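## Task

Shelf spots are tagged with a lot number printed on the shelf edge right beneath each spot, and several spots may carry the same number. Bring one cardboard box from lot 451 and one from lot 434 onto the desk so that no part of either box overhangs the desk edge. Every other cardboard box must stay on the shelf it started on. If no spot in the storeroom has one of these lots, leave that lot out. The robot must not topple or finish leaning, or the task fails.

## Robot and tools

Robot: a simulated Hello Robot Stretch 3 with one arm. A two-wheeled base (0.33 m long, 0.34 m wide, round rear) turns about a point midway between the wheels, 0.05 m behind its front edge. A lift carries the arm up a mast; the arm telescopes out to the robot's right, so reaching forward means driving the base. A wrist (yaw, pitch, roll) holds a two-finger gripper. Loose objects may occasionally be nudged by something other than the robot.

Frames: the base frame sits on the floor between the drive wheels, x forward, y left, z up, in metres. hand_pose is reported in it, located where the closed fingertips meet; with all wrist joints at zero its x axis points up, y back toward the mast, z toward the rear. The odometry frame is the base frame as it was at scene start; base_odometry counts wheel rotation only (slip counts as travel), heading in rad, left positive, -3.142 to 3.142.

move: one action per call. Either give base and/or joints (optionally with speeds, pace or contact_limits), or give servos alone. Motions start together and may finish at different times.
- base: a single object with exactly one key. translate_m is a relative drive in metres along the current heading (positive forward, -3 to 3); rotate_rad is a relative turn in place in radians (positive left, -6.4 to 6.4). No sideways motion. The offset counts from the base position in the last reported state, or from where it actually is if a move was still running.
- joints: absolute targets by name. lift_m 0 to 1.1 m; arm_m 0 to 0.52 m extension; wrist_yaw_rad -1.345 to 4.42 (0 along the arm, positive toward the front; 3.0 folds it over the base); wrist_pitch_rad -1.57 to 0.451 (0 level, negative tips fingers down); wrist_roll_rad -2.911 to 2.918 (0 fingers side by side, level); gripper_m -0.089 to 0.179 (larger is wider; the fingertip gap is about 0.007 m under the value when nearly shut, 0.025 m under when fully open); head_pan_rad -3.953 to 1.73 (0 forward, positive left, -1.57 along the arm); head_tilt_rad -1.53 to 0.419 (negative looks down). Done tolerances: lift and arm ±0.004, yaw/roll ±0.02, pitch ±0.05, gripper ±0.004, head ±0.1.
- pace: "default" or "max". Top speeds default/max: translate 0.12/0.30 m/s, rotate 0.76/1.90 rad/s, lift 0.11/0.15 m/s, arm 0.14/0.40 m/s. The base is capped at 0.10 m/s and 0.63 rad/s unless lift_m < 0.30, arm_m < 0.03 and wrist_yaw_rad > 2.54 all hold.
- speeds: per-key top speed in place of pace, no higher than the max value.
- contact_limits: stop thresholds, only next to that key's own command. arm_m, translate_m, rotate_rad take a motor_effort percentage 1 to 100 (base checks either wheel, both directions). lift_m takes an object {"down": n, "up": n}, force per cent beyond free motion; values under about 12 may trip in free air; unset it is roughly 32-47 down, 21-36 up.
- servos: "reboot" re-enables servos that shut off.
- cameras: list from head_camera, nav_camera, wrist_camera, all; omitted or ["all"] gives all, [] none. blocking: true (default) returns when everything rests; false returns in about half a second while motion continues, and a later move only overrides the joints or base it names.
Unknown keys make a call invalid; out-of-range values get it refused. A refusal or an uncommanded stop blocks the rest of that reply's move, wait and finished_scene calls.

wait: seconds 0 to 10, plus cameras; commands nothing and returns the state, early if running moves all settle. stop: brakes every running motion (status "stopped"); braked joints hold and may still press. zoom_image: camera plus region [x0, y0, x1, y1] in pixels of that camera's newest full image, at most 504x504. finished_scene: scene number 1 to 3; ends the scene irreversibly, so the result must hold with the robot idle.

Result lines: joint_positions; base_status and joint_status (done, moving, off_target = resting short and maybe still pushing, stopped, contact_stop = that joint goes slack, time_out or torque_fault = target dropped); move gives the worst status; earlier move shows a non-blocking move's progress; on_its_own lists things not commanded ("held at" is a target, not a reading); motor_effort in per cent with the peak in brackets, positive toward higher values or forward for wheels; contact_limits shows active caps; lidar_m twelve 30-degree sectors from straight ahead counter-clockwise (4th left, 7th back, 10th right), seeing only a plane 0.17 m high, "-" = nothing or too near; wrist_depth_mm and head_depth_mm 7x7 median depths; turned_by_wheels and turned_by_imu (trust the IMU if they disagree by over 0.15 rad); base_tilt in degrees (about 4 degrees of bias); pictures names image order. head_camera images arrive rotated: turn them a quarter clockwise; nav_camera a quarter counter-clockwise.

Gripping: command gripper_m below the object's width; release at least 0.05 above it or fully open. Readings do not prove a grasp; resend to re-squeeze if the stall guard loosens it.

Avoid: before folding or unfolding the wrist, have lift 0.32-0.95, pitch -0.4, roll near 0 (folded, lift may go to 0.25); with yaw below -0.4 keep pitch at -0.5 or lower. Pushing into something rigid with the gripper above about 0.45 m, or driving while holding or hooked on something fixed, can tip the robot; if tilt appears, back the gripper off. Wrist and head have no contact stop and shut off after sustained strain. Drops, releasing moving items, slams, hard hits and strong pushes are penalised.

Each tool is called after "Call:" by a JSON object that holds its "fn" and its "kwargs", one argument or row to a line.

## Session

Scene 1 done. Scene 2: look around.

Call:
{"fn": "move", "kwargs": {
  "cameras": ["nav_camera", "head_camera"]
}}

Call:
{"fn": "move", "kwargs": {
  "joints": {"head_pan_rad": -1.4, "head_tilt_rad": -0.3},
  "cameras": ["nav_camera"]
}}

Call:
{"fn": "move", "kwargs": {
  "joints": {"head_pan_rad": -2.9, "head_tilt_rad": -0.3},
  "cameras": ["nav_camera"]
}}

Call:
{"fn": "move", "kwargs": {
  "joints": {"head_pan_rad": 1.4, "head_tilt_rad": -0.3},
  "cameras": ["nav_camera"]
}}

Scene clock: 0.00 s.
base_odometry: x=+0.000 y=+0.000 heading=+0.000
turned_by_wheels: +0.000
turned_by_imu: +0.000
base_tilt: forward=-0.3 right=-1.3
lidar_m: 0.73 0.73 0.86 1.54 2.67 1.27 1.01 1.12 1.82 1.63 1.41 0.83
head_depth_mm: 810 799 791 783 775 768 764 / 781 772 765 757 751 743 736 / 755 746 741 735 727 721 715 / 730 721 715 711 705 700 693 / 707 701 694 690 684 677 673 / 686 678 672 669 664 657 654 / 666 660 657 648 645 639 636
base_status: not commanded
joint_positions: lift_m=+0.374 arm_m=+0.001 wrist_yaw_rad=+3.009 wrist_pitch_rad=-0.462 wrist_roll_rad=+0.000 gripper_m=+0.037 head_pan_rad=+0.000 head_tilt_rad=-0.003
joint_status: not commanded
measured_speeds: all 0
motor_effort: left_wheel=-0.4 right_wheel=+0.1 lift_m=+22.4 arm_m=-2.9 wrist_yaw_rad=-1.0 wrist_pitch_rad=+1.9 wrist_roll_rad=-0.1 gripper_m=+0.3 head_pan_rad=+1.2 head_tilt_rad=+6.7
hand_pose: x=+0.0076 y=+0.0712 z=+0.3774 quat_wxyz=(+0.207, +0.697, +0.116, +0.676) (m; base frame)
wrist_depth_mm: - 139 - - - 908 708 / - 152 - - - 960 716 / - 169 965 - - 951 745 / 877 806 210 856 840 822 763 / 723 714 213 700 689 694 688 / 607 618 130 596 127 600 595 / 535 559 301 361 520 520 522
pictures: head_camera (sideways), nav_camera (sideways)
camera_calibration:
head_camera: T_world_to_cam=[[0.0492887, -0.0462825, -0.997712, 1.31413], [0.0559988, 0.997483, -0.0435055, 0.0559483], [0.997213, -0.0537263, 0.0517564, -0.117945], [0, 0, 0, 1]] pos_world=[0.0497116, -0.00132302, 1.31966]
nav_camera: T_world_to_cam=[[-0.023323, 0.0170411, 0.999583, -1.25824], [0.00971252, -0.999804, 0.0172715, 0.0276235], [0.999681, 0.0101113, 0.0231529, -0.0830631], [0, 0, 0, 1]] pos_world=[0.0534224, 0.0498997, 1.25916]

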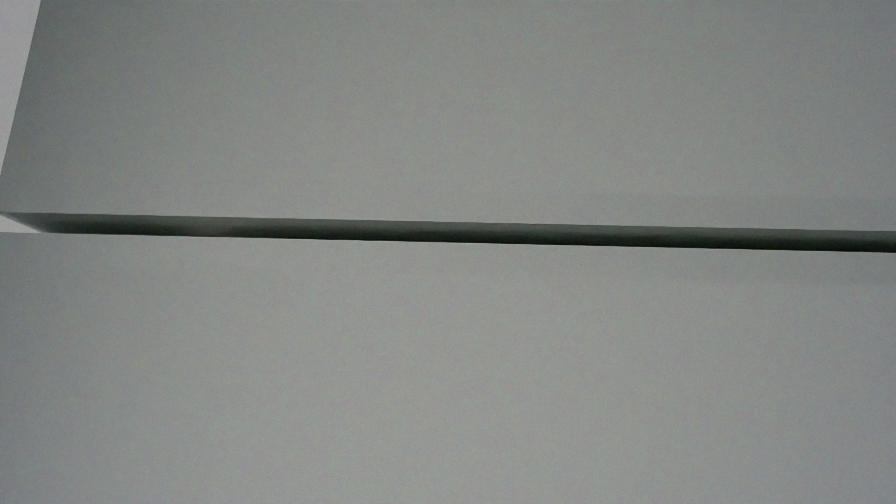

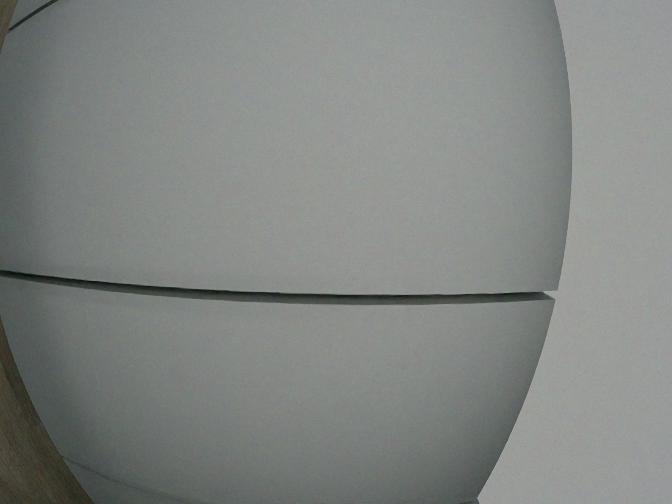

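Scene clock: 1.17 s.
move: done
base_odometry: x=+0.000 y=+0.000 heading=+0.000
turned_by_wheels: +0.000
turned_by_imu: +0.000
base_tilt: forward=-0.3 right=-1.1
lidar_m: 0.73 0.73 0.86 1.54 2.68 1.26 1.02 1.12 1.82 1.63 1.40 0.83
head_depth_mm: 1850 2004 2111 2187 2217 1977 1595 / 1840 1975 2078 2195 2221 1949 1564 / 1596 1947 2044 2172 2223 1930 1578 / 1540 1535 1713 1715 1850 1863 1559 / 1642 1905 1984 2106 2165 1901 1549 / 1656 1856 1973 2108 2134 1886 1557 / 1673 1866 1952 2037 2131 1902 1547
base_status: not commanded
joint_positions: lift_m=+0.374 arm_m=+0.001 wrist_yaw_rad=+3.009 wrist_pitch_rad=-0.462 wrist_roll_rad=+0.000 gripper_m=+0.037 head_pan_rad=-1.434 head_tilt_rad=-0.301
joint_status: all done
measured_speeds: all 0
motor_effort: left_wheel=-0.6(0.7) right_wheel=+0.0(1.1) lift_m=+23.5(23.8) arm_m=-4.3(5.1) wrist_yaw_rad=-0.5(1.1) wrist_pitch_rad=+1.9(2.1) wrist_roll_rad=+0.1(0.3) gripper_m=+0.5(0.8) head_pan_rad=+2.7(5.2) head_tilt_rad=-3.0(8.6)
hand_pose: x=+0.0076 y=+0.0712 z=+0.3774 quat_wxyz=(+0.207, +0.697, +0.116, +0.676) (m; base frame)
wrist_depth_mm: - 139 - - - 895 704 / - 152 - - - 942 724 / - 169 970 - - 956 756 / 871 804 210 845 837 837 771 / 723 722 212 702 705 695 694 / 616 621 131 589 127 597 600 / 532 553 302 360 509 522 525
pictures: nav_camera (sideways)
camera_calibration:
nav_camera: T_world_to_cam=[[0.0539516, -0.266519, 0.962318, -1.20981], [-0.98847, -0.150799, 0.0136532, 0.038429], [0.141478, -0.95196, -0.271582, 0.305836], [0, 0, 0, 1]] pos_world=[0.0599884, -0.0255005, 1.24676]

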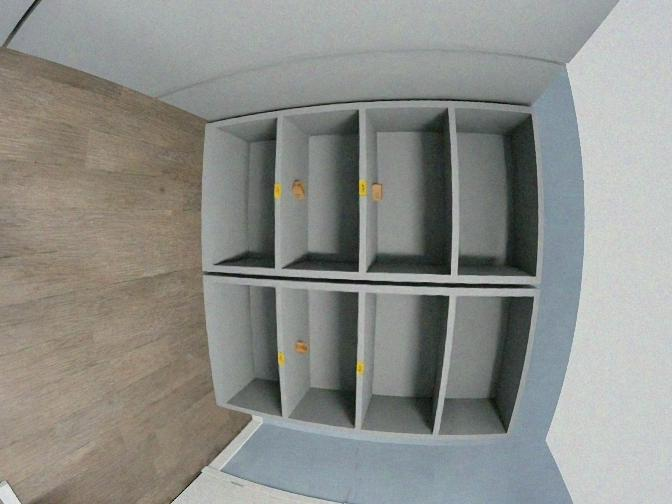

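Scene clock: 3.40 s.
move: done
base_odometry: x=+0.000 y=+0.000 heading=+0.000
turned_by_wheels: +0.000
turned_by_imu: +0.000
base_tilt: forward=-0.3 right=-1.3
lidar_m: 0.73 0.73 0.86 1.53 2.68 1.26 1.01 1.11 1.82 1.63 1.40 0.83
head_depth_mm: 1380 1440 1529 1606 1369 981 1539 / 1389 1445 1516 1604 1369 975 1530 / 1382 1453 1521 1607 1348 972 1575 / 1381 1434 1518 1584 1335 959 1509 / 1367 1435 1508 1584 1420 954 1559 / 1365 1435 1505 1580 1679 1743 1557 / 1362 1417 1476 1568 1663 1727 1550
base_status: not commanded
joint_positions: lift_m=+0.374 arm_m=+0.001 wrist_yaw_rad=+3.009 wrist_pitch_rad=-0.462 wrist_roll_rad=+0.000 gripper_m=+0.037 head_pan_rad=-2.909 head_tilt_rad=-0.301
joint_status: all done
measured_speeds: translate_m=+0.000 rotate_rad=+0.000 lift_m=+0.000 arm_m=+0.000 wrist_yaw_rad=+0.000 wrist_pitch_rad=+0.000 wrist_roll_rad=+0.000 head_pan_rad=+0.024 head_tilt_rad=+0.000
motor_effort: left_wheel=-0.4(1.0) right_wheel=-0.1(1.2) lift_m=+23.5(24.0) arm_m=-8.7(8.8) wrist_yaw_rad=+0.7(2.1) wrist_pitch_rad=+1.9(2.0) wrist_roll_rad=-0.2(0.3) gripper_m=+0.4(0.8) head_pan_rad=+3.0(5.1) head_tilt_rad=-1.0(6.1)
hand_pose: x=+0.0076 y=+0.0712 z=+0.3774 quat_wxyz=(+0.207, +0.697, +0.116, +0.676) (m; base frame)
wrist_depth_mm: - 139 - - - 898 712 / - 152 - - - 957 729 / - 170 954 - - 948 751 / 864 811 211 837 830 818 768 / 722 728 213 708 702 694 688 / 615 617 130 600 127 592 594 / 542 551 300 362 510 528 520
pictures: nav_camera (sideways)
camera_calibration:
nav_camera: T_world_to_cam=[[-0.260117, -0.0792618, 0.962318, -1.2079], [-0.244897, 0.969453, 0.0136532, 0.0338932], [-0.934005, -0.232117, -0.271582, 0.312396], [0, 0, 0, 1]] pos_world=[-0.0141151, -0.0560855, 1.24676]

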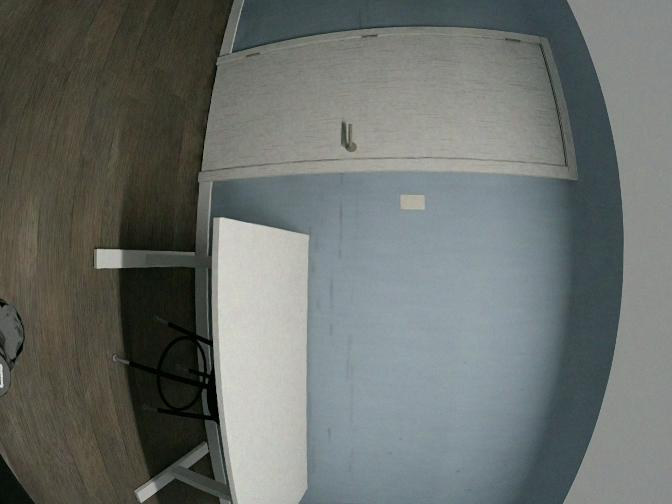

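Scene clock: 6.73 s.
move: done
base_odometry: x=+0.000 y=+0.000 heading=+0.000
turned_by_wheels: +0.000
turned_by_imu: +0.000
base_tilt: forward=-0.3 right=-1.2
lidar_m: 0.73 0.73 0.86 1.54 2.67 1.26 1.01 1.12 1.82 1.63 1.40 0.83
head_depth_mm: 940 952 965 990 1011 1038 1056 / 1088 1112 1139 1166 1185 1213 1248 / 1303 1329 1377 1416 1441 1494 1474 / 2482 2662 1732 1793 1846 1894 1569 / 2480 2574 2745 2881 2978 2042 1555 / 2380 2493 2594 2719 2788 2025 1553 / 2300 2387 2494 2584 2679 2027 1549
base_status: not commanded
joint_positions: lift_m=+0.374 arm_m=+0.001 wrist_yaw_rad=+3.009 wrist_pitch_rad=-0.462 wrist_roll_rad=+0.000 gripper_m=+0.037 head_pan_rad=+1.409 head_tilt_rad=-0.301
joint_status: all done
measured_speeds: translate_m=+0.000 rotate_rad=+0.000 lift_m=+0.000 arm_m=+0.000 wrist_yaw_rad=+0.000 wrist_pitch_rad=+0.000 wrist_roll_rad=+0.000 head_pan_rad=-0.024 head_tilt_rad=+0.000
motor_effort: left_wheel=-0.1(0.8) right_wheel=+0.4(1.1) lift_m=+24.1(24.7) arm_m=-12.3(13.4) wrist_yaw_rad=+0.2(1.6) wrist_pitch_rad=+1.9(2.1) wrist_roll_rad=-0.1(0.3) gripper_m=+0.3(1.1) head_pan_rad=-3.1(7.3) head_tilt_rad=+2.2(4.7)
hand_pose: x=+0.0076 y=+0.0712 z=+0.3774 quat_wxyz=(+0.207, +0.697, +0.116, +0.676) (m; base frame)
wrist_depth_mm: - 140 - - - 914 701 / - 152 - - - 960 725 / - 170 955 - - 955 746 / 897 780 209 825 854 827 768 / 729 732 213 700 699 691 689 / 613 615 130 594 127 597 590 / 547 552 303 362 518 528 523
pictures: nav_camera (sideways)
camera_calibration:
nav_camera: T_world_to_cam=[[0.0270126, 0.27058, 0.962318, -1.20965], [0.988999, -0.147292, 0.0136532, 0.0263664], [0.145436, 0.951363, -0.271582, 0.305812], [0, 0, 0, 1]] pos_world=[-0.0378765, 0.040253, 1.24676]

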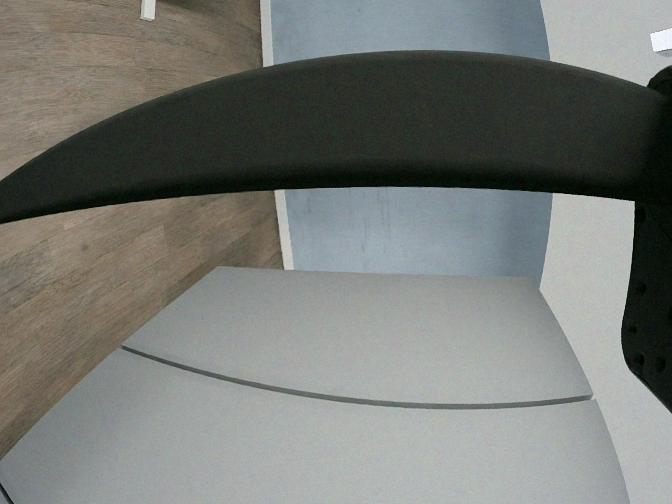

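Call:
{"fn": "move", "kwargs": {
  "joints": {"head_pan_rad": -1.35, "head_tilt_rad": -0.4},
  "cameras": ["head_camera"]
}}

Call:
{"fn": "move", "kwargs": {
  "joints": {"head_pan_rad": -1.85, "head_tilt_rad": -0.4},
  "cameras": ["head_camera"]
}}

Scene clock: 20.17 s.
move: done
base_odometry: x=+0.000 y=+0.000 heading=+0.000
turned_by_wheels: +0.000
turned_by_imu: +0.000
base_tilt: forward=-0.3 right=-1.3
lidar_m: 0.73 0.73 0.86 1.53 2.67 1.26 1.01 1.12 1.82 1.63 1.40 0.83
head_depth_mm: 1814 1877 2021 2158 2262 1844 1456 / 1783 1907 2010 2139 2262 1835 1452 / 1443 1530 1631 1780 2037 1813 1445 / 1794 1905 1975 2115 2084 1815 1431 / 1780 1891 1993 2103 2204 1809 1426 / 1767 1889 1998 2090 2186 1786 1415 / 1758 1857 1955 2053 2062 1765 1417
base_status: not commanded
joint_positions: lift_m=+0.374 arm_m=+0.001 wrist_yaw_rad=+3.009 wrist_pitch_rad=-0.462 wrist_roll_rad=+0.000 gripper_m=+0.037 head_pan_rad=-1.358 head_tilt_rad=-0.400
joint_status: all done
measured_speeds: translate_m=+0.000 rotate_rad=+0.000 lift_m=+0.000 arm_m=+0.000 wrist_yaw_rad=+0.000 wrist_pitch_rad=+0.000 wrist_roll_rad=+0.000 head_pan_rad=+0.024 head_tilt_rad=+0.000
motor_effort: left_wheel=-0.5(0.7) right_wheel=+0.4(1.4) lift_m=+25.0(25.2) arm_m=-12.7(13.3) wrist_yaw_rad=+1.0(1.6) wrist_pitch_rad=+1.9(2.0) wrist_roll_rad=+0.0(0.4) gripper_m=+0.5(1.0) head_pan_rad=+3.0(5.0) head_tilt_rad=-3.5(7.9)
hand_pose: x=+0.0076 y=+0.0712 z=+0.3774 quat_wxyz=(+0.207, +0.697, +0.116, +0.676) (m; base frame)
wrist_depth_mm: - 140 - - - 899 703 / - 152 - - - 945 714 / - 169 977 - - 959 750 / 857 804 210 844 847 850 770 / 720 717 213 708 694 701 690 / 628 612 130 584 127 600 591 / 543 553 303 361 513 529 527
pictures: head_camera (sideways)
camera_calibration:
head_camera: T_world_to_cam=[[-0.116986, 0.322745, -0.939228, 1.2385], [0.982389, 0.176343, -0.0617651, 0.0740418], [0.145692, -0.929913, -0.337691, 0.394192], [0, 0, 0, 1]] pos_world=[0.0147179, -0.0462113, 1.30092]

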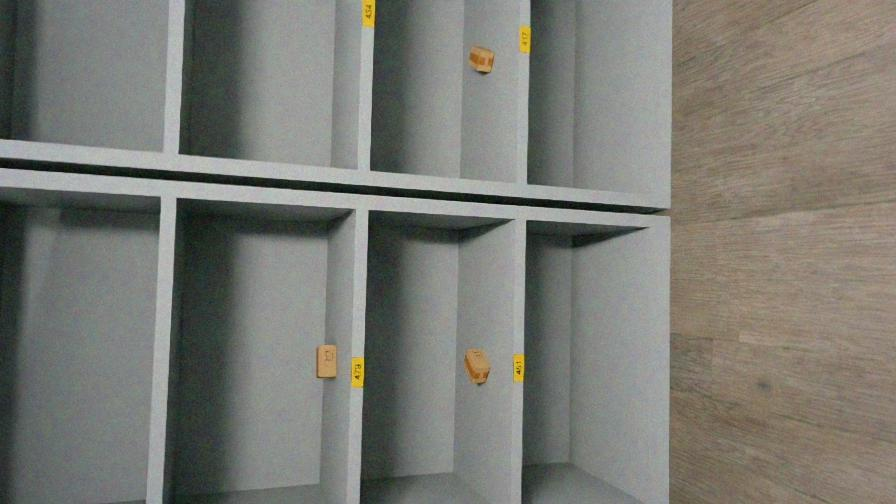

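Scene clock: 21.00 s.
move: done
base_odometry: x=+0.000 y=+0.000 heading=+0.000
turned_by_wheels: +0.000
turned_by_imu: +0.000
base_tilt: forward=-0.3 right=-1.2
lidar_m: 0.73 0.73 0.86 1.54 2.67 1.26 1.01 1.12 1.82 1.63 1.40 0.83
head_depth_mm: 1784 1836 1858 1954 2020 1856 1442 / 2002 2090 2159 2245 2298 1831 1452 / 2186 2320 2436 2633 2489 1821 1432 / 1879 1977 2106 2164 2261 1809 1430 / 1964 2064 2199 2297 2311 1807 1425 / 1854 1973 2062 2133 2320 1778 1410 / 1748 1846 1928 2040 1954 1763 1406
base_status: not commanded
joint_positions: lift_m=+0.374 arm_m=+0.001 wrist_yaw_rad=+3.009 wrist_pitch_rad=-0.462 wrist_roll_rad=+0.000 gripper_m=+0.037 head_pan_rad=-1.862 head_tilt_rad=-0.400
joint_status: all done
measured_speeds: all 0
motor_effort: left_wheel=-0.5(0.8) right_wheel=+0.2(1.2) lift_m=+25.0(25.4) arm_m=-12.8(13.6) wrist_yaw_rad=+0.3(1.5) wrist_pitch_rad=+1.9(2.0) wrist_roll_rad=-0.1(0.3) gripper_m=+0.1(0.8) head_pan_rad=-1.4(4.9) head_tilt_rad=-3.6(5.9)
hand_pose: x=+0.0076 y=+0.0712 z=+0.3774 quat_wxyz=(+0.207, +0.697, +0.116, +0.676) (m; base frame)
wrist_depth_mm: - 140 - - - 904 711 / - 152 - - - 970 738 / - 169 963 - - 950 757 / 874 785 210 849 842 827 760 / 719 711 212 704 694 694 695 / 627 611 130 588 127 595 588 / 541 550 302 358 521 517 522
pictures: head_camera (sideways)
camera_calibration:
head_camera: T_world_to_cam=[[0.0533875, 0.339338, -0.939148, 1.23735], [0.945497, -0.319717, -0.0617733, 0.0742775], [-0.321223, -0.884664, -0.337912, 0.397328], [0, 0, 0, 1]] pos_world=[-0.00865729, -0.0446313, 1.30091]

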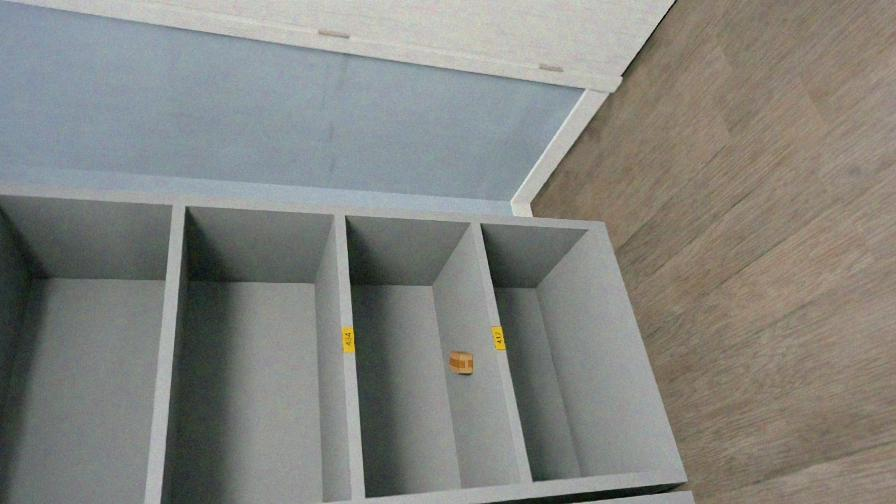

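Call:
{"fn": "zoom_image", "kwargs": {
  "camera": "head_camera",
  "region": [330, 315, 370, 365]
}}

Call:
{"fn": "zoom_image", "kwargs": {
  "camera": "head_camera",
  "region": [478, 312, 518, 362]
}}

Call:
{"fn": "move", "kwargs": {
  "joints": {"head_pan_rad": -1.35, "head_tilt_rad": -0.4},
  "cameras": ["head_camera"]
}}

Call:
{"fn": "zoom_image", "kwargs": {
  "camera": "head_camera",
  "region": [340, 347, 380, 397]
}}

Call:
{"fn": "zoom_image", "kwargs": {
  "camera": "head_camera",
  "region": [498, 343, 538, 393]
}}

Scaled by 10.080 from the camera's 896x504 image, which has a finer 1280x720 frame.

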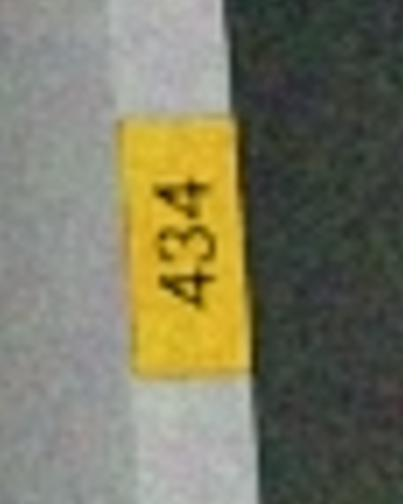

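Scaled by 10.080 from the camera's 896x504 image, which has a finer 1280x720 frame.

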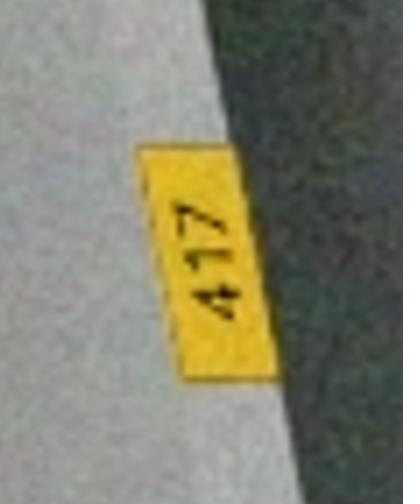

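Scene clock: 31.13 s.
move: done
base_odometry: x=+0.000 y=+0.000 heading=+0.000
turned_by_wheels: +0.000
turned_by_imu: +0.000
base_tilt: forward=-0.3 right=-1.3
lidar_m: 0.73 0.73 0.86 1.54 2.67 1.26 1.01 1.12 1.82 1.64 1.40 0.83
head_depth_mm: 1791 1867 1994 2155 2273 1845 1448 / 1774 1901 2013 2147 2249 1844 1436 / 1531 1492 1618 1806 1887 1822 1437 / 1776 1893 2000 2090 2197 1812 1431 / 1782 1902 1988 2116 2200 1792 1426 / 1784 1902 1962 2105 2189 1786 1410 / 1786 1834 1869 1920 2076 1780 1406
base_status: not commanded
joint_positions: lift_m=+0.374 arm_m=+0.001 wrist_yaw_rad=+3.009 wrist_pitch_rad=-0.462 wrist_roll_rad=+0.000 gripper_m=+0.037 head_pan_rad=-1.334 head_tilt_rad=-0.400
joint_status: all done
measured_speeds: all 0
motor_effort: left_wheel=-0.3(0.8) right_wheel=+0.4(0.7) lift_m=+24.8(25.9) arm_m=-12.6(13.2) wrist_yaw_rad=-0.6(1.6) wrist_pitch_rad=+1.9(2.0) wrist_roll_rad=-0.1(0.3) gripper_m=+0.5(0.8) head_pan_rad=+1.3(6.3) head_tilt_rad=-4.2(6.2)
hand_pose: x=+0.0076 y=+0.0712 z=+0.3774 quat_wxyz=(+0.207, +0.697, +0.116, +0.676) (m; base frame)
wrist_depth_mm: - 140 - - - 897 700 / - 152 - - - 951 721 / - 169 970 - - 962 743 / 890 803 210 839 846 826 758 / 721 715 212 707 686 698 687 / 616 622 130 591 127 608 599 / 545 546 302 360 510 523 518
pictures: head_camera (sideways)
camera_calibration:
head_camera: T_world_to_cam=[[-0.124704, 0.320077, -0.939148, 1.23844], [0.977899, 0.199745, -0.0617733, 0.0740799], [0.167818, -0.926095, -0.337912, 0.394345], [0, 0, 0, 1]] pos_world=[0.0158179, -0.0459923, 1.30091]

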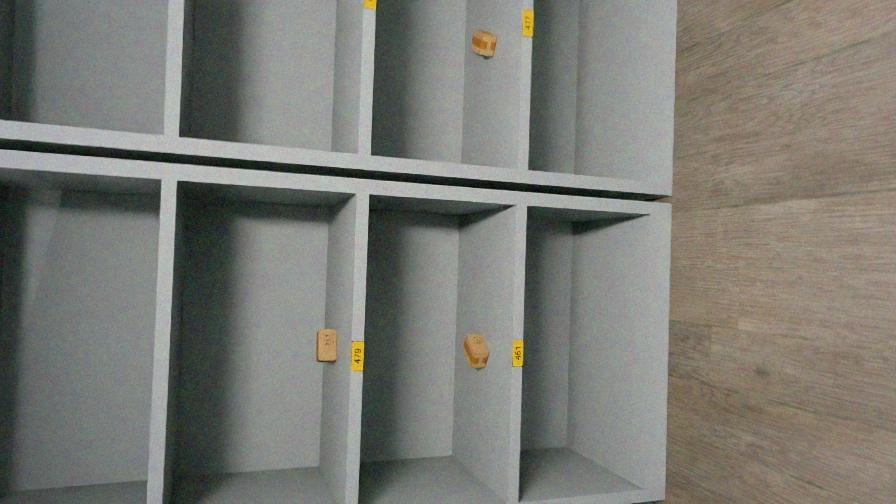

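Scaled by 10.080 from the camera's 896x504 image, which has a finer 1280x720 frame.

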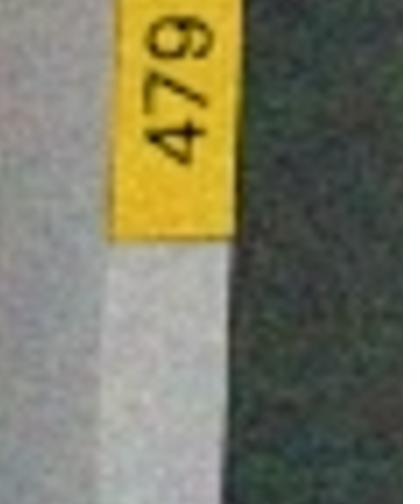

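Scaled by 10.080 from the camera's 896x504 image, which has a finer 1280x720 frame.

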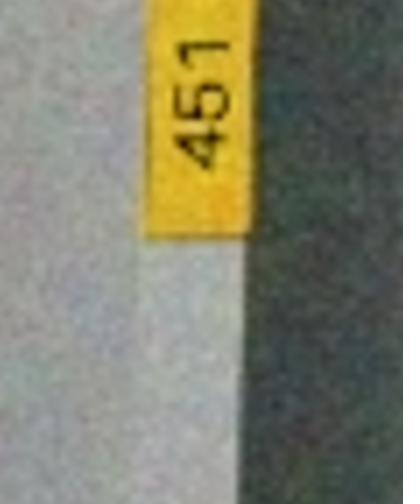

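Call:
{"fn": "move", "kwargs": {
  "base": {"rotate_rad": -1.153},
  "joints": {"lift_m": 0.27, "gripper_m": 0.179, "wrist_pitch_rad": -0.414},
  "cameras": []
}}

Call:
{"fn": "move", "kwargs": {
  "base": {"translate_m": 1.1},
  "pace": "max",
  "cameras": []
}}

Call:
{"fn": "move", "kwargs": {
  "base": {"rotate_rad": 1.405},
  "joints": {"head_pan_rad": -1.57, "head_tilt_rad": -0.7},
  "cameras": ["head_camera"]
}}

Scene clock: 167.07 s.
move: done
base_odometry: x=+0.000 y=+0.000 heading=-1.153
turned_by_wheels: -1.153
turned_by_imu: -1.133
base_tilt: forward=-0.2 right=-1.2
lidar_m: 1.66 0.88 0.73 0.73 0.82 1.31 2.66 1.26 1.01 1.12 1.72 1.63
head_depth_mm: 1300 1365 1439 1516 1133 931 1404 / 1344 1417 1507 1599 1258 1653 1445 / 1378 1463 1565 1673 1789 1814 1449 / 1434 1530 1638 1741 1880 1822 1431 / 1505 1610 1722 1846 1979 1821 1410 / 1561 1691 1802 1953 2097 1787 1426 / 1655 1781 1927 2078 2234 1796 1420
base_status: done
joint_positions: lift_m=+0.270 arm_m=+0.001 wrist_yaw_rad=+3.009 wrist_pitch_rad=-0.434 wrist_roll_rad=+0.000 gripper_m=+0.179 head_pan_rad=-1.350 head_tilt_rad=-0.400
joint_status: all done
measured_speeds: all 0
motor_effort: left_wheel=+7.8(12.2) right_wheel=-9.7(12.8) lift_m=+30.8(31.0) arm_m=-12.7(13.4) wrist_yaw_rad=-1.5(1.7) wrist_pitch_rad=+3.2(5.5) wrist_roll_rad=-0.2(0.3) gripper_m=+0.8(83.7) head_pan_rad=-3.1(3.7) head_tilt_rad=-3.3(4.0)
hand_pose: x=+0.0081 y=+0.0749 z=+0.2792 quat_wxyz=(+0.198, +0.699, +0.106, +0.679) (m; base frame)
wrist_depth_mm: 816 139 756 747 727 698 685 / 899 151 823 804 795 776 751 / 903 165 803 855 833 824 790 / 710 654 210 698 689 683 679 / 593 206 218 579 575 579 560 / 118 142 245 297 487 476 121 / 118 254 259 257 424 424 108
pictures: none
No camera images: "cameras" was empty.

Scene clock: 172.07 s.
move: done
base_odometry: x=+0.447 y=-1.005 heading=-1.152
turned_by_wheels: +0.000
turned_by_imu: +0.000
base_tilt: forward=-0.3 right=-1.2
lidar_m: 1.00 0.62 0.52 0.52 0.58 0.93 3.73 1.69 1.77 1.44 0.67 0.70
head_depth_mm: 1454 1523 1620 1725 1834 1859 1460 / 1536 1622 1685 1818 1917 1841 1442 / 1591 1693 1793 1929 2041 1833 1437 / 1234 1332 1415 1547 1680 1734 1424 / 1280 1365 1446 1555 1514 1627 1388 / 1318 1441 1512 1180 1438 1184 1327 / 1206 1294 1360 903 1416 1048 1254
base_status: done
joint_positions: lift_m=+0.270 arm_m=+0.001 wrist_yaw_rad=+3.009 wrist_pitch_rad=-0.433 wrist_roll_rad=+0.000 gripper_m=+0.179 head_pan_rad=-1.350 head_tilt_rad=-0.400
joint_status: not commanded
measured_speeds: all 0
motor_effort: left_wheel=+5.4(16.2) right_wheel=-0.9(10.6) lift_m=+24.3(31.3) arm_m=-11.8(13.6) wrist_yaw_rad=+0.8(1.4) wrist_pitch_rad=+3.1(3.2) wrist_roll_rad=+0.0(0.4) gripper_m=+0.6(1.2) head_pan_rad=-2.9(3.5) head_tilt_rad=-3.3(3.6)
hand_pose: x=+0.0081 y=+0.0750 z=+0.2793 quat_wxyz=(+0.198, +0.699, +0.106, +0.679) (m; base frame)
wrist_depth_mm: 583 139 540 531 522 502 489 / 647 151 589 576 566 552 535 / 705 166 642 640 626 602 585 / 715 663 212 683 665 649 627 / 589 206 218 573 578 571 570 / 119 142 244 296 491 476 121 / 118 254 257 257 428 424 108
pictures: none
No camera images: "cameras" was empty.

Scene clock: 175.20 s.
move: done
base_odometry: x=+0.447 y=-1.005 heading=+0.252
turned_by_wheels: +1.405
turned_by_imu: +1.383
base_tilt: forward=-0.3 right=-1.1
lidar_m: 0.52 0.54 0.74 2.16 2.25 1.69 1.76 1.40 0.67 1.00 0.71 0.53
head_depth_mm: 821 917 716 1025 980 977 1152 / 821 905 707 1184 1004 1260 1179 / 820 903 696 1181 1000 1255 1161 / 824 905 686 1169 988 1246 1167 / 823 907 681 1167 977 1242 1159 / 829 904 673 1164 977 1234 1157 / 830 897 663 1167 971 1221 1143
base_status: done
joint_positions: lift_m=+0.270 arm_m=+0.001 wrist_yaw_rad=+3.009 wrist_pitch_rad=-0.433 wrist_roll_rad=+0.000 gripper_m=+0.179 head_pan_rad=-1.571 head_tilt_rad=-0.701
joint_status: all done
measured_speeds: all 0
motor_effort: left_wheel=-8.9(12.9) right_wheel=+9.4(13.1) lift_m=+24.8(25.6) arm_m=-13.0(13.6) wrist_yaw_rad=+0.2(1.9) wrist_pitch_rad=+3.0(3.2) wrist_roll_rad=+0.1(0.3) gripper_m=+0.5(1.2) head_pan_rad=+3.2(5.0) head_tilt_rad=+2.1(8.2)
hand_pose: x=+0.0081 y=+0.0750 z=+0.2793 quat_wxyz=(+0.198, +0.699, +0.106, +0.679) (m; base frame)
wrist_depth_mm: - 139 - - - 833 622 / - 150 - - - 914 634 / 907 166 818 887 868 818 633 / 718 665 212 702 692 688 622 / 591 205 217 587 568 572 572 / 119 142 245 295 491 473 121 / 118 253 258 258 427 421 108
pictures: head_camera (sideways)
camera_calibration:
head_camera: T_world_to_cam=[[-0.04611, 0.603566, -0.795978, 1.05123], [0.997479, -0.0152117, -0.0693172, 0.0837558], [-0.0539457, -0.797168, -0.601343, 0.73847], [0, 0, 0, 1]] pos_world=[0.00476465, -0.044526, 1.28663]

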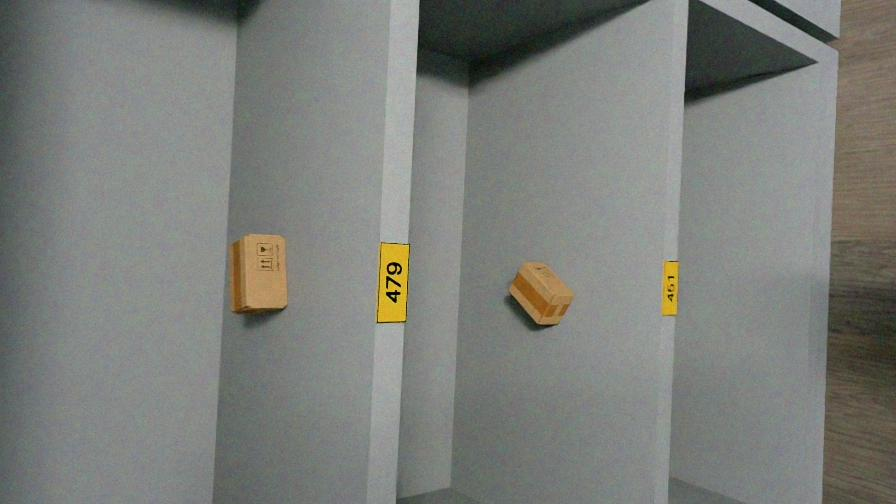

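Call:
{"fn": "zoom_image", "kwargs": {
  "camera": "head_camera",
  "region": [490, 240, 600, 345]
}}

Scaled by 4.582 from the camera's 896x504 image, which has a finer 1280x720 frame.

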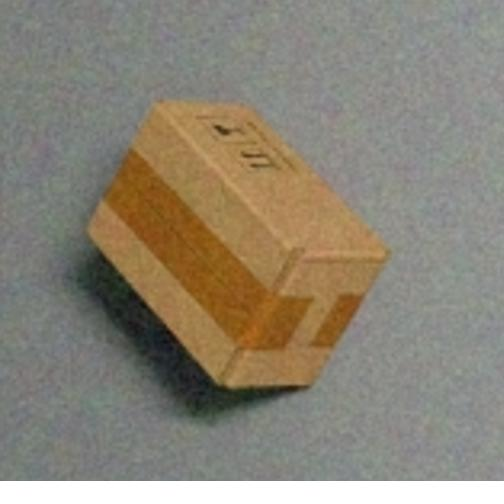

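Call:
{"fn": "move", "kwargs": {
  "joints": {"lift_m": 0.6},
  "pace": "max",
  "cameras": []
}}

Call:
{"fn": "move", "kwargs": {
  "joints": {"wrist_yaw_rad": 0.0, "wrist_pitch_rad": -0.42},
  "pace": "max",
  "cameras": []
}}

Call:
{"fn": "move", "kwargs": {
  "base": {"translate_m": 0.228},
  "joints": {"wrist_yaw_rad": -0.637, "wrist_pitch_rad": -0.52},
  "cameras": []
}}

Call:
{"fn": "move", "kwargs": {
  "joints": {"arm_m": 0.32, "lift_m": 0.575},
  "contact_limits": {"arm_m": 35},
  "cameras": ["wrist_camera"]
}}

Scene clock: 270.33 s.
move: done
base_odometry: x=+0.447 y=-1.005 heading=+0.252
turned_by_wheels: +0.000
turned_by_imu: +0.000
base_tilt: forward=-0.2 right=-1.1
lidar_m: 0.52 0.54 0.75 2.16 2.26 1.69 1.76 1.40 0.67 1.00 0.71 0.53
head_depth_mm: 821 917 717 1028 983 975 1159 / 815 908 707 1181 1009 1262 1172 / 818 906 699 1187 999 1251 1161 / 824 906 690 1184 991 1250 1166 / 826 913 680 1170 981 1242 1160 / 829 908 672 1162 982 1241 1148 / 831 898 663 1165 971 1238 1154
base_status: not commanded
joint_positions: lift_m=+0.600 arm_m=+0.001 wrist_yaw_rad=+3.009 wrist_pitch_rad=-0.432 wrist_roll_rad=+0.000 gripper_m=+0.179 head_pan_rad=-1.570 head_tilt_rad=-0.700
joint_status: all done
measured_speeds: all 0
motor_effort: left_wheel=-8.6(9.4) right_wheel=+9.1(10.2) lift_m=+28.3(33.7) arm_m=-11.1(12.9) wrist_yaw_rad=+0.5(1.9) wrist_pitch_rad=+3.0(3.1) wrist_roll_rad=+0.0(0.3) gripper_m=+0.8(1.0) head_pan_rad=+3.5(4.1) head_tilt_rad=+2.8(4.0)
hand_pose: x=+0.0081 y=+0.0751 z=+0.6095 quat_wxyz=(+0.197, +0.699, +0.106, +0.679) (m; base frame)
wrist_depth_mm: - 139 - - - 851 616 / - 151 - - - 920 616 / - 166 - - - 927 641 / - - 213 - - 941 642 / - 201 217 - - 977 618 / 119 141 243 905 896 876 121 / 118 789 286 791 791 770 108
pictures: none
No camera images: "cameras" was empty.

Scene clock: 272.13 s.
move: done
base_odometry: x=+0.447 y=-1.005 heading=+0.252
turned_by_wheels: +0.000
turned_by_imu: +0.000
base_tilt: forward=-0.3 right=-1.2
lidar_m: 0.52 0.54 0.74 2.16 2.25 1.69 1.76 1.40 0.68 1.00 0.71 0.53
head_depth_mm: 820 918 714 1031 985 970 1158 / 822 909 707 1178 1003 1256 1171 / 823 905 698 1183 1000 1255 1140 / 824 905 689 1181 990 1253 487 / 827 907 682 1164 980 1244 1144 / 829 907 674 1158 983 1243 1150 / 830 899 665 1160 971 1231 1155
base_status: not commanded
joint_positions: lift_m=+0.600 arm_m=+0.001 wrist_yaw_rad=+0.003 wrist_pitch_rad=-0.432 wrist_roll_rad=+0.000 gripper_m=+0.179 head_pan_rad=-1.570 head_tilt_rad=-0.700
joint_status: all done
measured_speeds: all 0
motor_effort: left_wheel=-8.3(9.0) right_wheel=+9.5(10.0) lift_m=+23.7(27.5) arm_m=-10.7(11.9) wrist_yaw_rad=-2.7(8.6) wrist_pitch_rad=+1.8(4.3) wrist_roll_rad=+0.0(0.3) gripper_m=+0.4(1.0) head_pan_rad=+3.4(3.9) head_tilt_rad=+2.9(3.2)
hand_pose: x=-0.0208 y=-0.3681 z=+0.6095 quat_wxyz=(+0.691, +0.153, -0.690, -0.151) (m; base frame)
wrist_depth_mm: 579 708 - - - 701 525 / 550 591 594 511 571 568 498 / 442 443 433 428 425 423 420 / 397 385 374 371 368 363 357 / 541 680 - - - 819 494 / 119 126 - - - - 121 / 118 670 - - - - 108
pictures: none
No camera images: "cameras" was empty.

Scene clock: 275.53 s.
move: done
base_odometry: x=+0.668 y=-0.948 heading=+0.252
turned_by_wheels: +0.000
turned_by_imu: +0.000
base_tilt: forward=-0.3 right=-1.2
lidar_m: 0.29 0.30 0.42 1.20 2.03 1.87 1.99 0.83 0.89 0.82 0.40 0.31
head_depth_mm: 829 920 718 1176 1011 1267 1173 / 826 907 709 1181 1008 1262 1173 / 826 909 701 1183 985 1262 1150 / 824 909 692 1174 993 1251 1158 / 828 915 684 1166 983 1240 1162 / 807 878 673 977 931 1002 1152 / 599 612 603 677 775 895 940
base_status: done
joint_positions: lift_m=+0.600 arm_m=+0.001 wrist_yaw_rad=-0.634 wrist_pitch_rad=-0.531 wrist_roll_rad=+0.000 gripper_m=+0.179 head_pan_rad=-1.570 head_tilt_rad=-0.700
joint_status: all done
measured_speeds: all 0
motor_effort: left_wheel=+1.4(9.1) right_wheel=+11.3(12.1) lift_m=+27.4(27.8) arm_m=-10.0(11.8) wrist_yaw_rad=-3.2(6.3) wrist_pitch_rad=+1.6(3.6) wrist_roll_rad=-0.1(0.3) gripper_m=+0.3(1.2) head_pan_rad=+2.4(3.9) head_tilt_rad=+1.8(3.1)
hand_pose: x=-0.1452 y=-0.3137 z=+0.5882 quat_wxyz=(+0.591, -0.036, -0.706, -0.389) (m; base frame)
wrist_depth_mm: 567 529 587 584 575 565 - / 450 445 436 440 651 662 - / 360 352 381 - 787 - - / 318 338 - - 865 - - / - 143 - - 894 938 937 / 119 127 - 797 810 801 121 / 116 - 700 746 730 714 108
pictures: none
No camera images: "cameras" was empty.

Scene clock: 279.10 s.
move: done
base_odometry: x=+0.668 y=-0.948 heading=+0.252
turned_by_wheels: +0.000
turned_by_imu: +0.000
base_tilt: forward=-0.2 right=-1.2
lidar_m: 0.29 0.30 0.42 1.20 2.03 1.88 1.98 0.83 0.89 0.82 0.40 0.31
head_depth_mm: 823 917 712 1182 1014 1269 1176 / 822 907 704 1176 1008 1238 1128 / 828 908 700 1179 941 624 1140 / 828 911 690 1174 987 1216 1165 / 827 913 680 1169 988 1237 1158 / 809 884 676 980 930 1002 1153 / 600 613 605 674 774 894 938
base_status: not commanded
joint_positions: lift_m=+0.575 arm_m=+0.320 wrist_yaw_rad=-0.634 wrist_pitch_rad=-0.532 wrist_roll_rad=+0.000 gripper_m=+0.179 head_pan_rad=-1.570 head_tilt_rad=-0.700
joint_status: all done
measured_speeds: all 0
motor_effort: left_wheel=+0.8(1.5) right_wheel=+10.8(12.0) lift_m=+26.6(27.8) arm_m=+12.8(15.2) wrist_yaw_rad=-2.7(4.3) wrist_pitch_rad=+1.6(1.9) wrist_roll_rad=-0.1(0.3) gripper_m=+0.8(1.1) head_pan_rad=+2.6(3.9) head_tilt_rad=+1.6(3.1)
contact_limits: arm_m 35 (drawing in: default 31, maximum 55; extending or still: default 40, maximum 69)
hand_pose: x=-0.1451 y=-0.6329 z=+0.5630 quat_wxyz=(+0.590, -0.036, -0.706, -0.390) (m; base frame)
wrist_depth_mm: 356 399 446 492 488 478 437 / 367 380 357 335 367 362 356 / 303 303 233 232 291 289 288 / 252 251 245 240 243 243 241 / 216 208 214 211 210 208 206 / 119 146 186 185 183 178 121 / 116 162 165 164 163 159 108
pictures: wrist_camera
camera_calibration:
wrist_camera: T_world_to_cam=[[-0.824612, 0.564931, -0.0294571, 0.261105], [0.396369, 0.539847, -0.742601, 0.849814], [-0.403616, -0.624034, -0.669086, 0.0893153], [0, 0, 0, 1]] pos_world=[-0.0854807, -0.55054, 0.698524]

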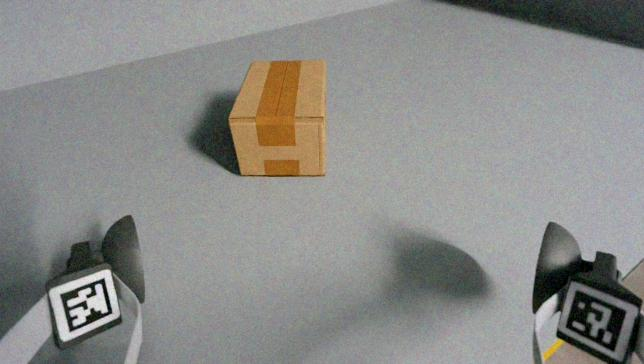

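Call:
{"fn": "move", "kwargs": {
  "joints": {"arm_m": 0.37},
  "contact_limits": {"arm_m": 35},
  "cameras": []
}}

Call:
{"fn": "move", "kwargs": {
  "base": {"translate_m": -0.046},
  "joints": {"arm_m": 0.445},
  "speeds": {"translate_m": 0.04, "arm_m": 0.065},
  "contact_limits": {"arm_m": 35},
  "cameras": ["wrist_camera"]
}}

Scene clock: 303.87 s.
move: done
base_odometry: x=+0.668 y=-0.948 heading=+0.252
turned_by_wheels: +0.000
turned_by_imu: +0.000
base_tilt: forward=-0.3 right=-1.2
lidar_m: 0.29 0.30 0.42 1.20 2.03 1.88 1.98 0.83 0.89 0.82 0.40 0.31
head_depth_mm: 822 920 718 1181 1013 1272 1175 / 825 903 710 1184 1004 1239 489 / 826 910 702 1183 689 597 1142 / 831 909 690 1172 701 1251 1158 / 827 909 683 1164 987 1245 1157 / 809 880 674 979 930 1003 1153 / 598 611 603 675 779 891 936
base_status: not commanded
joint_positions: lift_m=+0.575 arm_m=+0.370 wrist_yaw_rad=-0.634 wrist_pitch_rad=-0.532 wrist_roll_rad=+0.000 gripper_m=+0.179 head_pan_rad=-1.570 head_tilt_rad=-0.700
joint_status: all done
measured_speeds: all 0
motor_effort: left_wheel=+0.9(1.4) right_wheel=+11.6(12.2) lift_m=+30.3(31.5) arm_m=+12.6(15.6) wrist_yaw_rad=-2.4(4.1) wrist_pitch_rad=+1.6(1.9) wrist_roll_rad=-0.1(0.3) gripper_m=+0.5(1.0) head_pan_rad=+3.4(3.5) head_tilt_rad=+2.1(2.5)
contact_limits: arm_m 35 (drawing in: default 31, maximum 55; extending or still: default 40, maximum 69)
hand_pose: x=-0.1451 y=-0.6829 z=+0.5630 quat_wxyz=(+0.590, -0.036, -0.706, -0.390) (m; base frame)
wrist_depth_mm: 318 353 404 453 487 477 436 / 339 362 373 368 364 359 356 / 306 302 299 205 291 289 288 / 252 249 246 195 244 243 240 / 215 209 214 210 211 208 206 / 119 145 186 184 184 178 121 / 116 162 165 164 163 159 108
pictures: none
No camera images: "cameras" was empty.

Scene clock: 305.77 s.
move: done
base_odometry: x=+0.623 y=-0.960 heading=+0.252
turned_by_wheels: +0.000
turned_by_imu: +0.000
base_tilt: forward=-0.3 right=-1.2
lidar_m: 0.34 0.35 0.48 1.39 2.01 1.84 1.94 0.79 0.82 0.97 0.47 0.35
head_depth_mm: 826 923 717 1180 1014 1247 1181 / 826 906 706 1177 1009 1240 491 / 826 907 699 1176 730 598 1145 / 826 907 692 1181 759 1254 1170 / 826 909 682 1170 983 1244 1151 / 828 912 675 1115 979 1197 1159 / 729 744 665 778 818 931 1086
base_status: done
joint_positions: lift_m=+0.575 arm_m=+0.445 wrist_yaw_rad=-0.634 wrist_pitch_rad=-0.532 wrist_roll_rad=+0.000 gripper_m=+0.179 head_pan_rad=-1.570 head_tilt_rad=-0.700
joint_status: all done
measured_speeds: all 0
motor_effort: left_wheel=-5.5(11.2) right_wheel=-5.9(9.5) lift_m=+29.7(31.0) arm_m=+13.8(14.5) wrist_yaw_rad=-3.3(4.5) wrist_pitch_rad=+1.8(1.9) wrist_roll_rad=-0.1(0.3) gripper_m=+0.4(1.1) head_pan_rad=+2.9(3.6) head_tilt_rad=+2.0(2.4)
contact_limits: arm_m 35 (drawing in: default 31, maximum 55; extending or still: default 40, maximum 69)
hand_pose: x=-0.1451 y=-0.7579 z=+0.5630 quat_wxyz=(+0.590, -0.036, -0.706, -0.390) (m; base frame)
wrist_depth_mm: 259 288 329 383 442 464 414 / 277 309 349 369 367 357 357 / 292 300 299 296 291 289 287 / 252 249 248 170 236 242 240 / 214 206 207 145 203 207 206 / 119 145 181 127 174 178 121 / 116 162 161 125 155 158 108
pictures: wrist_camera
camera_calibration:
wrist_camera: T_world_to_cam=[[-0.824611, 0.564932, -0.029457, 0.331722], [0.39637, 0.539846, -0.742601, 0.917296], [-0.403617, -0.624033, -0.669086, 0.0113123], [0, 0, 0, 1]] pos_world=[-0.0854809, -0.67554, 0.698525]

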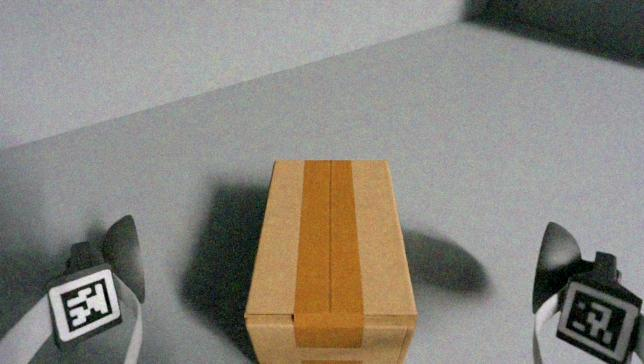

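Call:
{"fn": "move", "kwargs": {
  "joints": {"lift_m": 0.57},
  "cameras": []
}}

Call:
{"fn": "move", "kwargs": {
  "joints": {"gripper_m": 0.035},
  "cameras": []
}}

Call:
{"fn": "move", "kwargs": {
  "joints": {"gripper_m": 0.015},
  "cameras": []
}}

Call:
{"fn": "move", "kwargs": {
  "joints": {"lift_m": 0.62},
  "speeds": {"lift_m": 0.06},
  "cameras": ["wrist_camera"]
}}

Scene clock: 313.37 s.
move: done
base_odometry: x=+0.623 y=-0.960 heading=+0.252
turned_by_wheels: +0.000
turned_by_imu: +0.000
base_tilt: forward=-0.2 right=-1.2
lidar_m: 0.33 0.35 0.48 1.39 1.99 1.83 1.94 0.79 0.82 0.97 0.47 0.35
head_depth_mm: 824 918 718 1176 1016 1240 1176 / 823 902 708 1184 1008 1236 494 / 822 906 697 1186 733 594 1141 / 826 905 691 1174 757 1249 1157 / 826 907 684 1162 983 1244 1156 / 831 911 673 1111 981 1197 1156 / 727 746 664 776 820 937 1089
base_status: not commanded
joint_positions: lift_m=+0.570 arm_m=+0.445 wrist_yaw_rad=-0.634 wrist_pitch_rad=-0.532 wrist_roll_rad=+0.000 gripper_m=+0.179 head_pan_rad=-1.570 head_tilt_rad=-0.700
joint_status: all done
measured_speeds: all 0
motor_effort: left_wheel=-5.4(5.8) right_wheel=-7.6(7.6) lift_m=+23.2(26.3) arm_m=+13.2(13.6) wrist_yaw_rad=-2.6(3.8) wrist_pitch_rad=+1.9(1.9) wrist_roll_rad=-0.2(0.3) gripper_m=+0.7(1.1) head_pan_rad=+2.6(3.2) head_tilt_rad=+0.9(2.0)
contact_limits: arm_m 35 (drawing in: default 31, maximum 55; extending or still: default 40, maximum 69)
hand_pose: x=-0.1451 y=-0.7579 z=+0.5580 quat_wxyz=(+0.590, -0.036, -0.706, -0.390) (m; base frame)
wrist_depth_mm: 259 287 328 384 438 460 406 / 276 309 344 356 354 350 344 / 284 292 288 287 283 281 279 / 244 242 240 163 229 234 233 / 209 202 200 139 197 201 200 / 119 172 175 122 127 173 121 / 116 157 153 125 137 154 108
pictures: none
No camera images: "cameras" was empty.

Scene clock: 315.33 s.
move: done
base_odometry: x=+0.623 y=-0.960 heading=+0.252
turned_by_wheels: +0.000
turned_by_imu: +0.000
base_tilt: forward=-0.3 right=-1.0
lidar_m: 0.33 0.35 0.48 1.39 2.00 1.84 1.94 0.80 0.82 0.98 0.47 0.35
head_depth_mm: 824 921 717 1173 1016 1246 1183 / 824 909 708 1184 1004 1239 495 / 824 906 699 1182 733 595 1140 / 823 909 693 1171 756 1250 1160 / 827 912 680 1162 990 1250 1162 / 828 915 676 1112 979 1191 1156 / 730 745 666 781 817 932 1088
base_status: not commanded
joint_positions: lift_m=+0.570 arm_m=+0.445 wrist_yaw_rad=-0.635 wrist_pitch_rad=-0.531 wrist_roll_rad=+0.000 gripper_m=+0.036 head_pan_rad=-1.570 head_tilt_rad=-0.700
joint_status: all done
measured_speeds: all 0
motor_effort: left_wheel=-4.9(6.0) right_wheel=-5.7(7.5) lift_m=+30.2(30.2) arm_m=+6.9(13.9) wrist_yaw_rad=-3.1(4.7) wrist_pitch_rad=+1.6(1.9) wrist_roll_rad=-0.1(0.3) gripper_m=-11.8(90.5) head_pan_rad=+2.6(3.4) head_tilt_rad=+1.0(2.0)
contact_limits: arm_m 35 (drawing in: default 31, maximum 55; extending or still: default 40, maximum 69)
hand_pose: x=-0.1453 y=-0.7580 z=+0.5581 quat_wxyz=(+0.591, -0.036, -0.706, -0.390) (m; base frame)
wrist_depth_mm: 260 290 329 383 435 466 405 / 277 308 345 360 354 350 347 / 286 291 288 288 284 279 279 / 245 243 233 162 238 234 233 / 209 208 161 138 146 202 200 / 182 182 128 128 130 175 175 / 165 113 155 151 155 121 156
pictures: none
No camera images: "cameras" was empty.

Scene clock: 316.07 s.
move: done
base_odometry: x=+0.623 y=-0.960 heading=+0.252
turned_by_wheels: +0.000
turned_by_imu: +0.000
base_tilt: forward=-0.3 right=-1.0
lidar_m: 0.33 0.35 0.48 1.39 2.00 1.84 1.94 0.80 0.82 0.97 0.47 0.35
head_depth_mm: 823 916 714 1178 1013 1247 1179 / 821 908 709 1178 1010 1240 494 / 826 904 698 1188 734 594 1146 / 824 909 692 1171 759 1246 1165 / 827 909 680 1163 991 1244 1155 / 832 914 674 1115 981 1191 1151 / 728 745 665 781 815 937 1082
base_status: not commanded
joint_positions: lift_m=+0.570 arm_m=+0.445 wrist_yaw_rad=-0.635 wrist_pitch_rad=-0.531 wrist_roll_rad=+0.000 gripper_m=+0.016 head_pan_rad=-1.570 head_tilt_rad=-0.700
joint_status: all done
measured_speeds: all 0
motor_effort: left_wheel=-4.5(4.9) right_wheel=-6.3(6.7) lift_m=+30.7(31.0) arm_m=-2.6(6.2) wrist_yaw_rad=-2.4(4.2) wrist_pitch_rad=+1.6(1.7) wrist_roll_rad=+0.0(0.3) gripper_m=-19.2(85.4) head_pan_rad=+2.2(3.0) head_tilt_rad=+0.4(1.4)
contact_limits: arm_m 35 (drawing in: default 31, maximum 55; extending or still: default 40, maximum 69)
hand_pose: x=-0.1453 y=-0.7580 z=+0.5581 quat_wxyz=(+0.591, -0.036, -0.706, -0.390) (m; base frame)
wrist_depth_mm: 260 287 329 383 443 462 407 / 276 309 342 360 356 350 346 / 283 295 290 287 285 282 279 / 245 243 233 162 236 236 233 / 209 207 159 138 147 202 200 / 182 181 127 127 130 177 175 / 165 153 156 152 154 121 156
pictures: none
No camera images: "cameras" was empty.

Scene clock: 317.50 s.
move: done
base_odometry: x=+0.623 y=-0.960 heading=+0.252
turned_by_wheels: +0.000
turned_by_imu: +0.000
base_tilt: forward=-0.4 right=-1.1
lidar_m: 0.34 0.35 0.48 1.39 1.99 1.83 1.94 0.80 0.82 0.97 0.47 0.35
head_depth_mm: 820 919 718 1181 1014 1240 1181 / 823 901 711 1177 1009 891 410 / 827 905 701 1160 700 890 1143 / 827 907 691 1159 912 1254 1157 / 826 910 681 1169 986 1237 1162 / 829 909 675 1109 982 1196 1156 / 729 743 665 778 814 937 1087
base_status: not commanded
joint_positions: lift_m=+0.620 arm_m=+0.445 wrist_yaw_rad=-0.635 wrist_pitch_rad=-0.539 wrist_roll_rad=+0.000 gripper_m=+0.016 head_pan_rad=-1.570 head_tilt_rad=-0.700
joint_status: all done
measured_speeds: all 0
motor_effort: left_wheel=-4.7(5.1) right_wheel=-6.1(6.5) lift_m=+29.0(34.3) arm_m=-12.6(13.2) wrist_yaw_rad=-2.1(3.4) wrist_pitch_rad=+3.1(3.3) wrist_roll_rad=-0.1(0.3) gripper_m=-18.9(19.4) head_pan_rad=+2.9(3.1) head_tilt_rad=+1.2(2.0)
contact_limits: arm_m 35 (drawing in: default 31, maximum 55; extending or still: default 40, maximum 69)
hand_pose: x=-0.1445 y=-0.7569 z=+0.6064 quat_wxyz=(+0.589, -0.033, -0.706, -0.392) (m; base frame)
wrist_depth_mm: 260 287 330 385 463 497 411 / 277 309 360 420 454 451 422 / 298 336 365 371 367 364 360 / 310 314 305 163 309 305 304 / 272 270 157 139 149 263 261 / 238 237 127 128 130 230 229 / 211 111 204 199 201 197 203
pictures: wrist_camera
camera_calibration:
wrist_camera: T_world_to_cam=[[-0.824243, 0.565462, -0.0295895, 0.333472], [0.39981, 0.544185, -0.737574, 0.949534], [-0.400968, -0.61977, -0.674618, 0.0481946], [0, 0, 0, 1]] pos_world=[-0.0854469, -0.675418, 0.742732]

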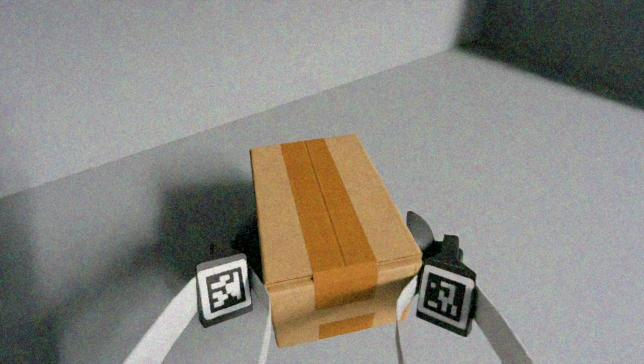

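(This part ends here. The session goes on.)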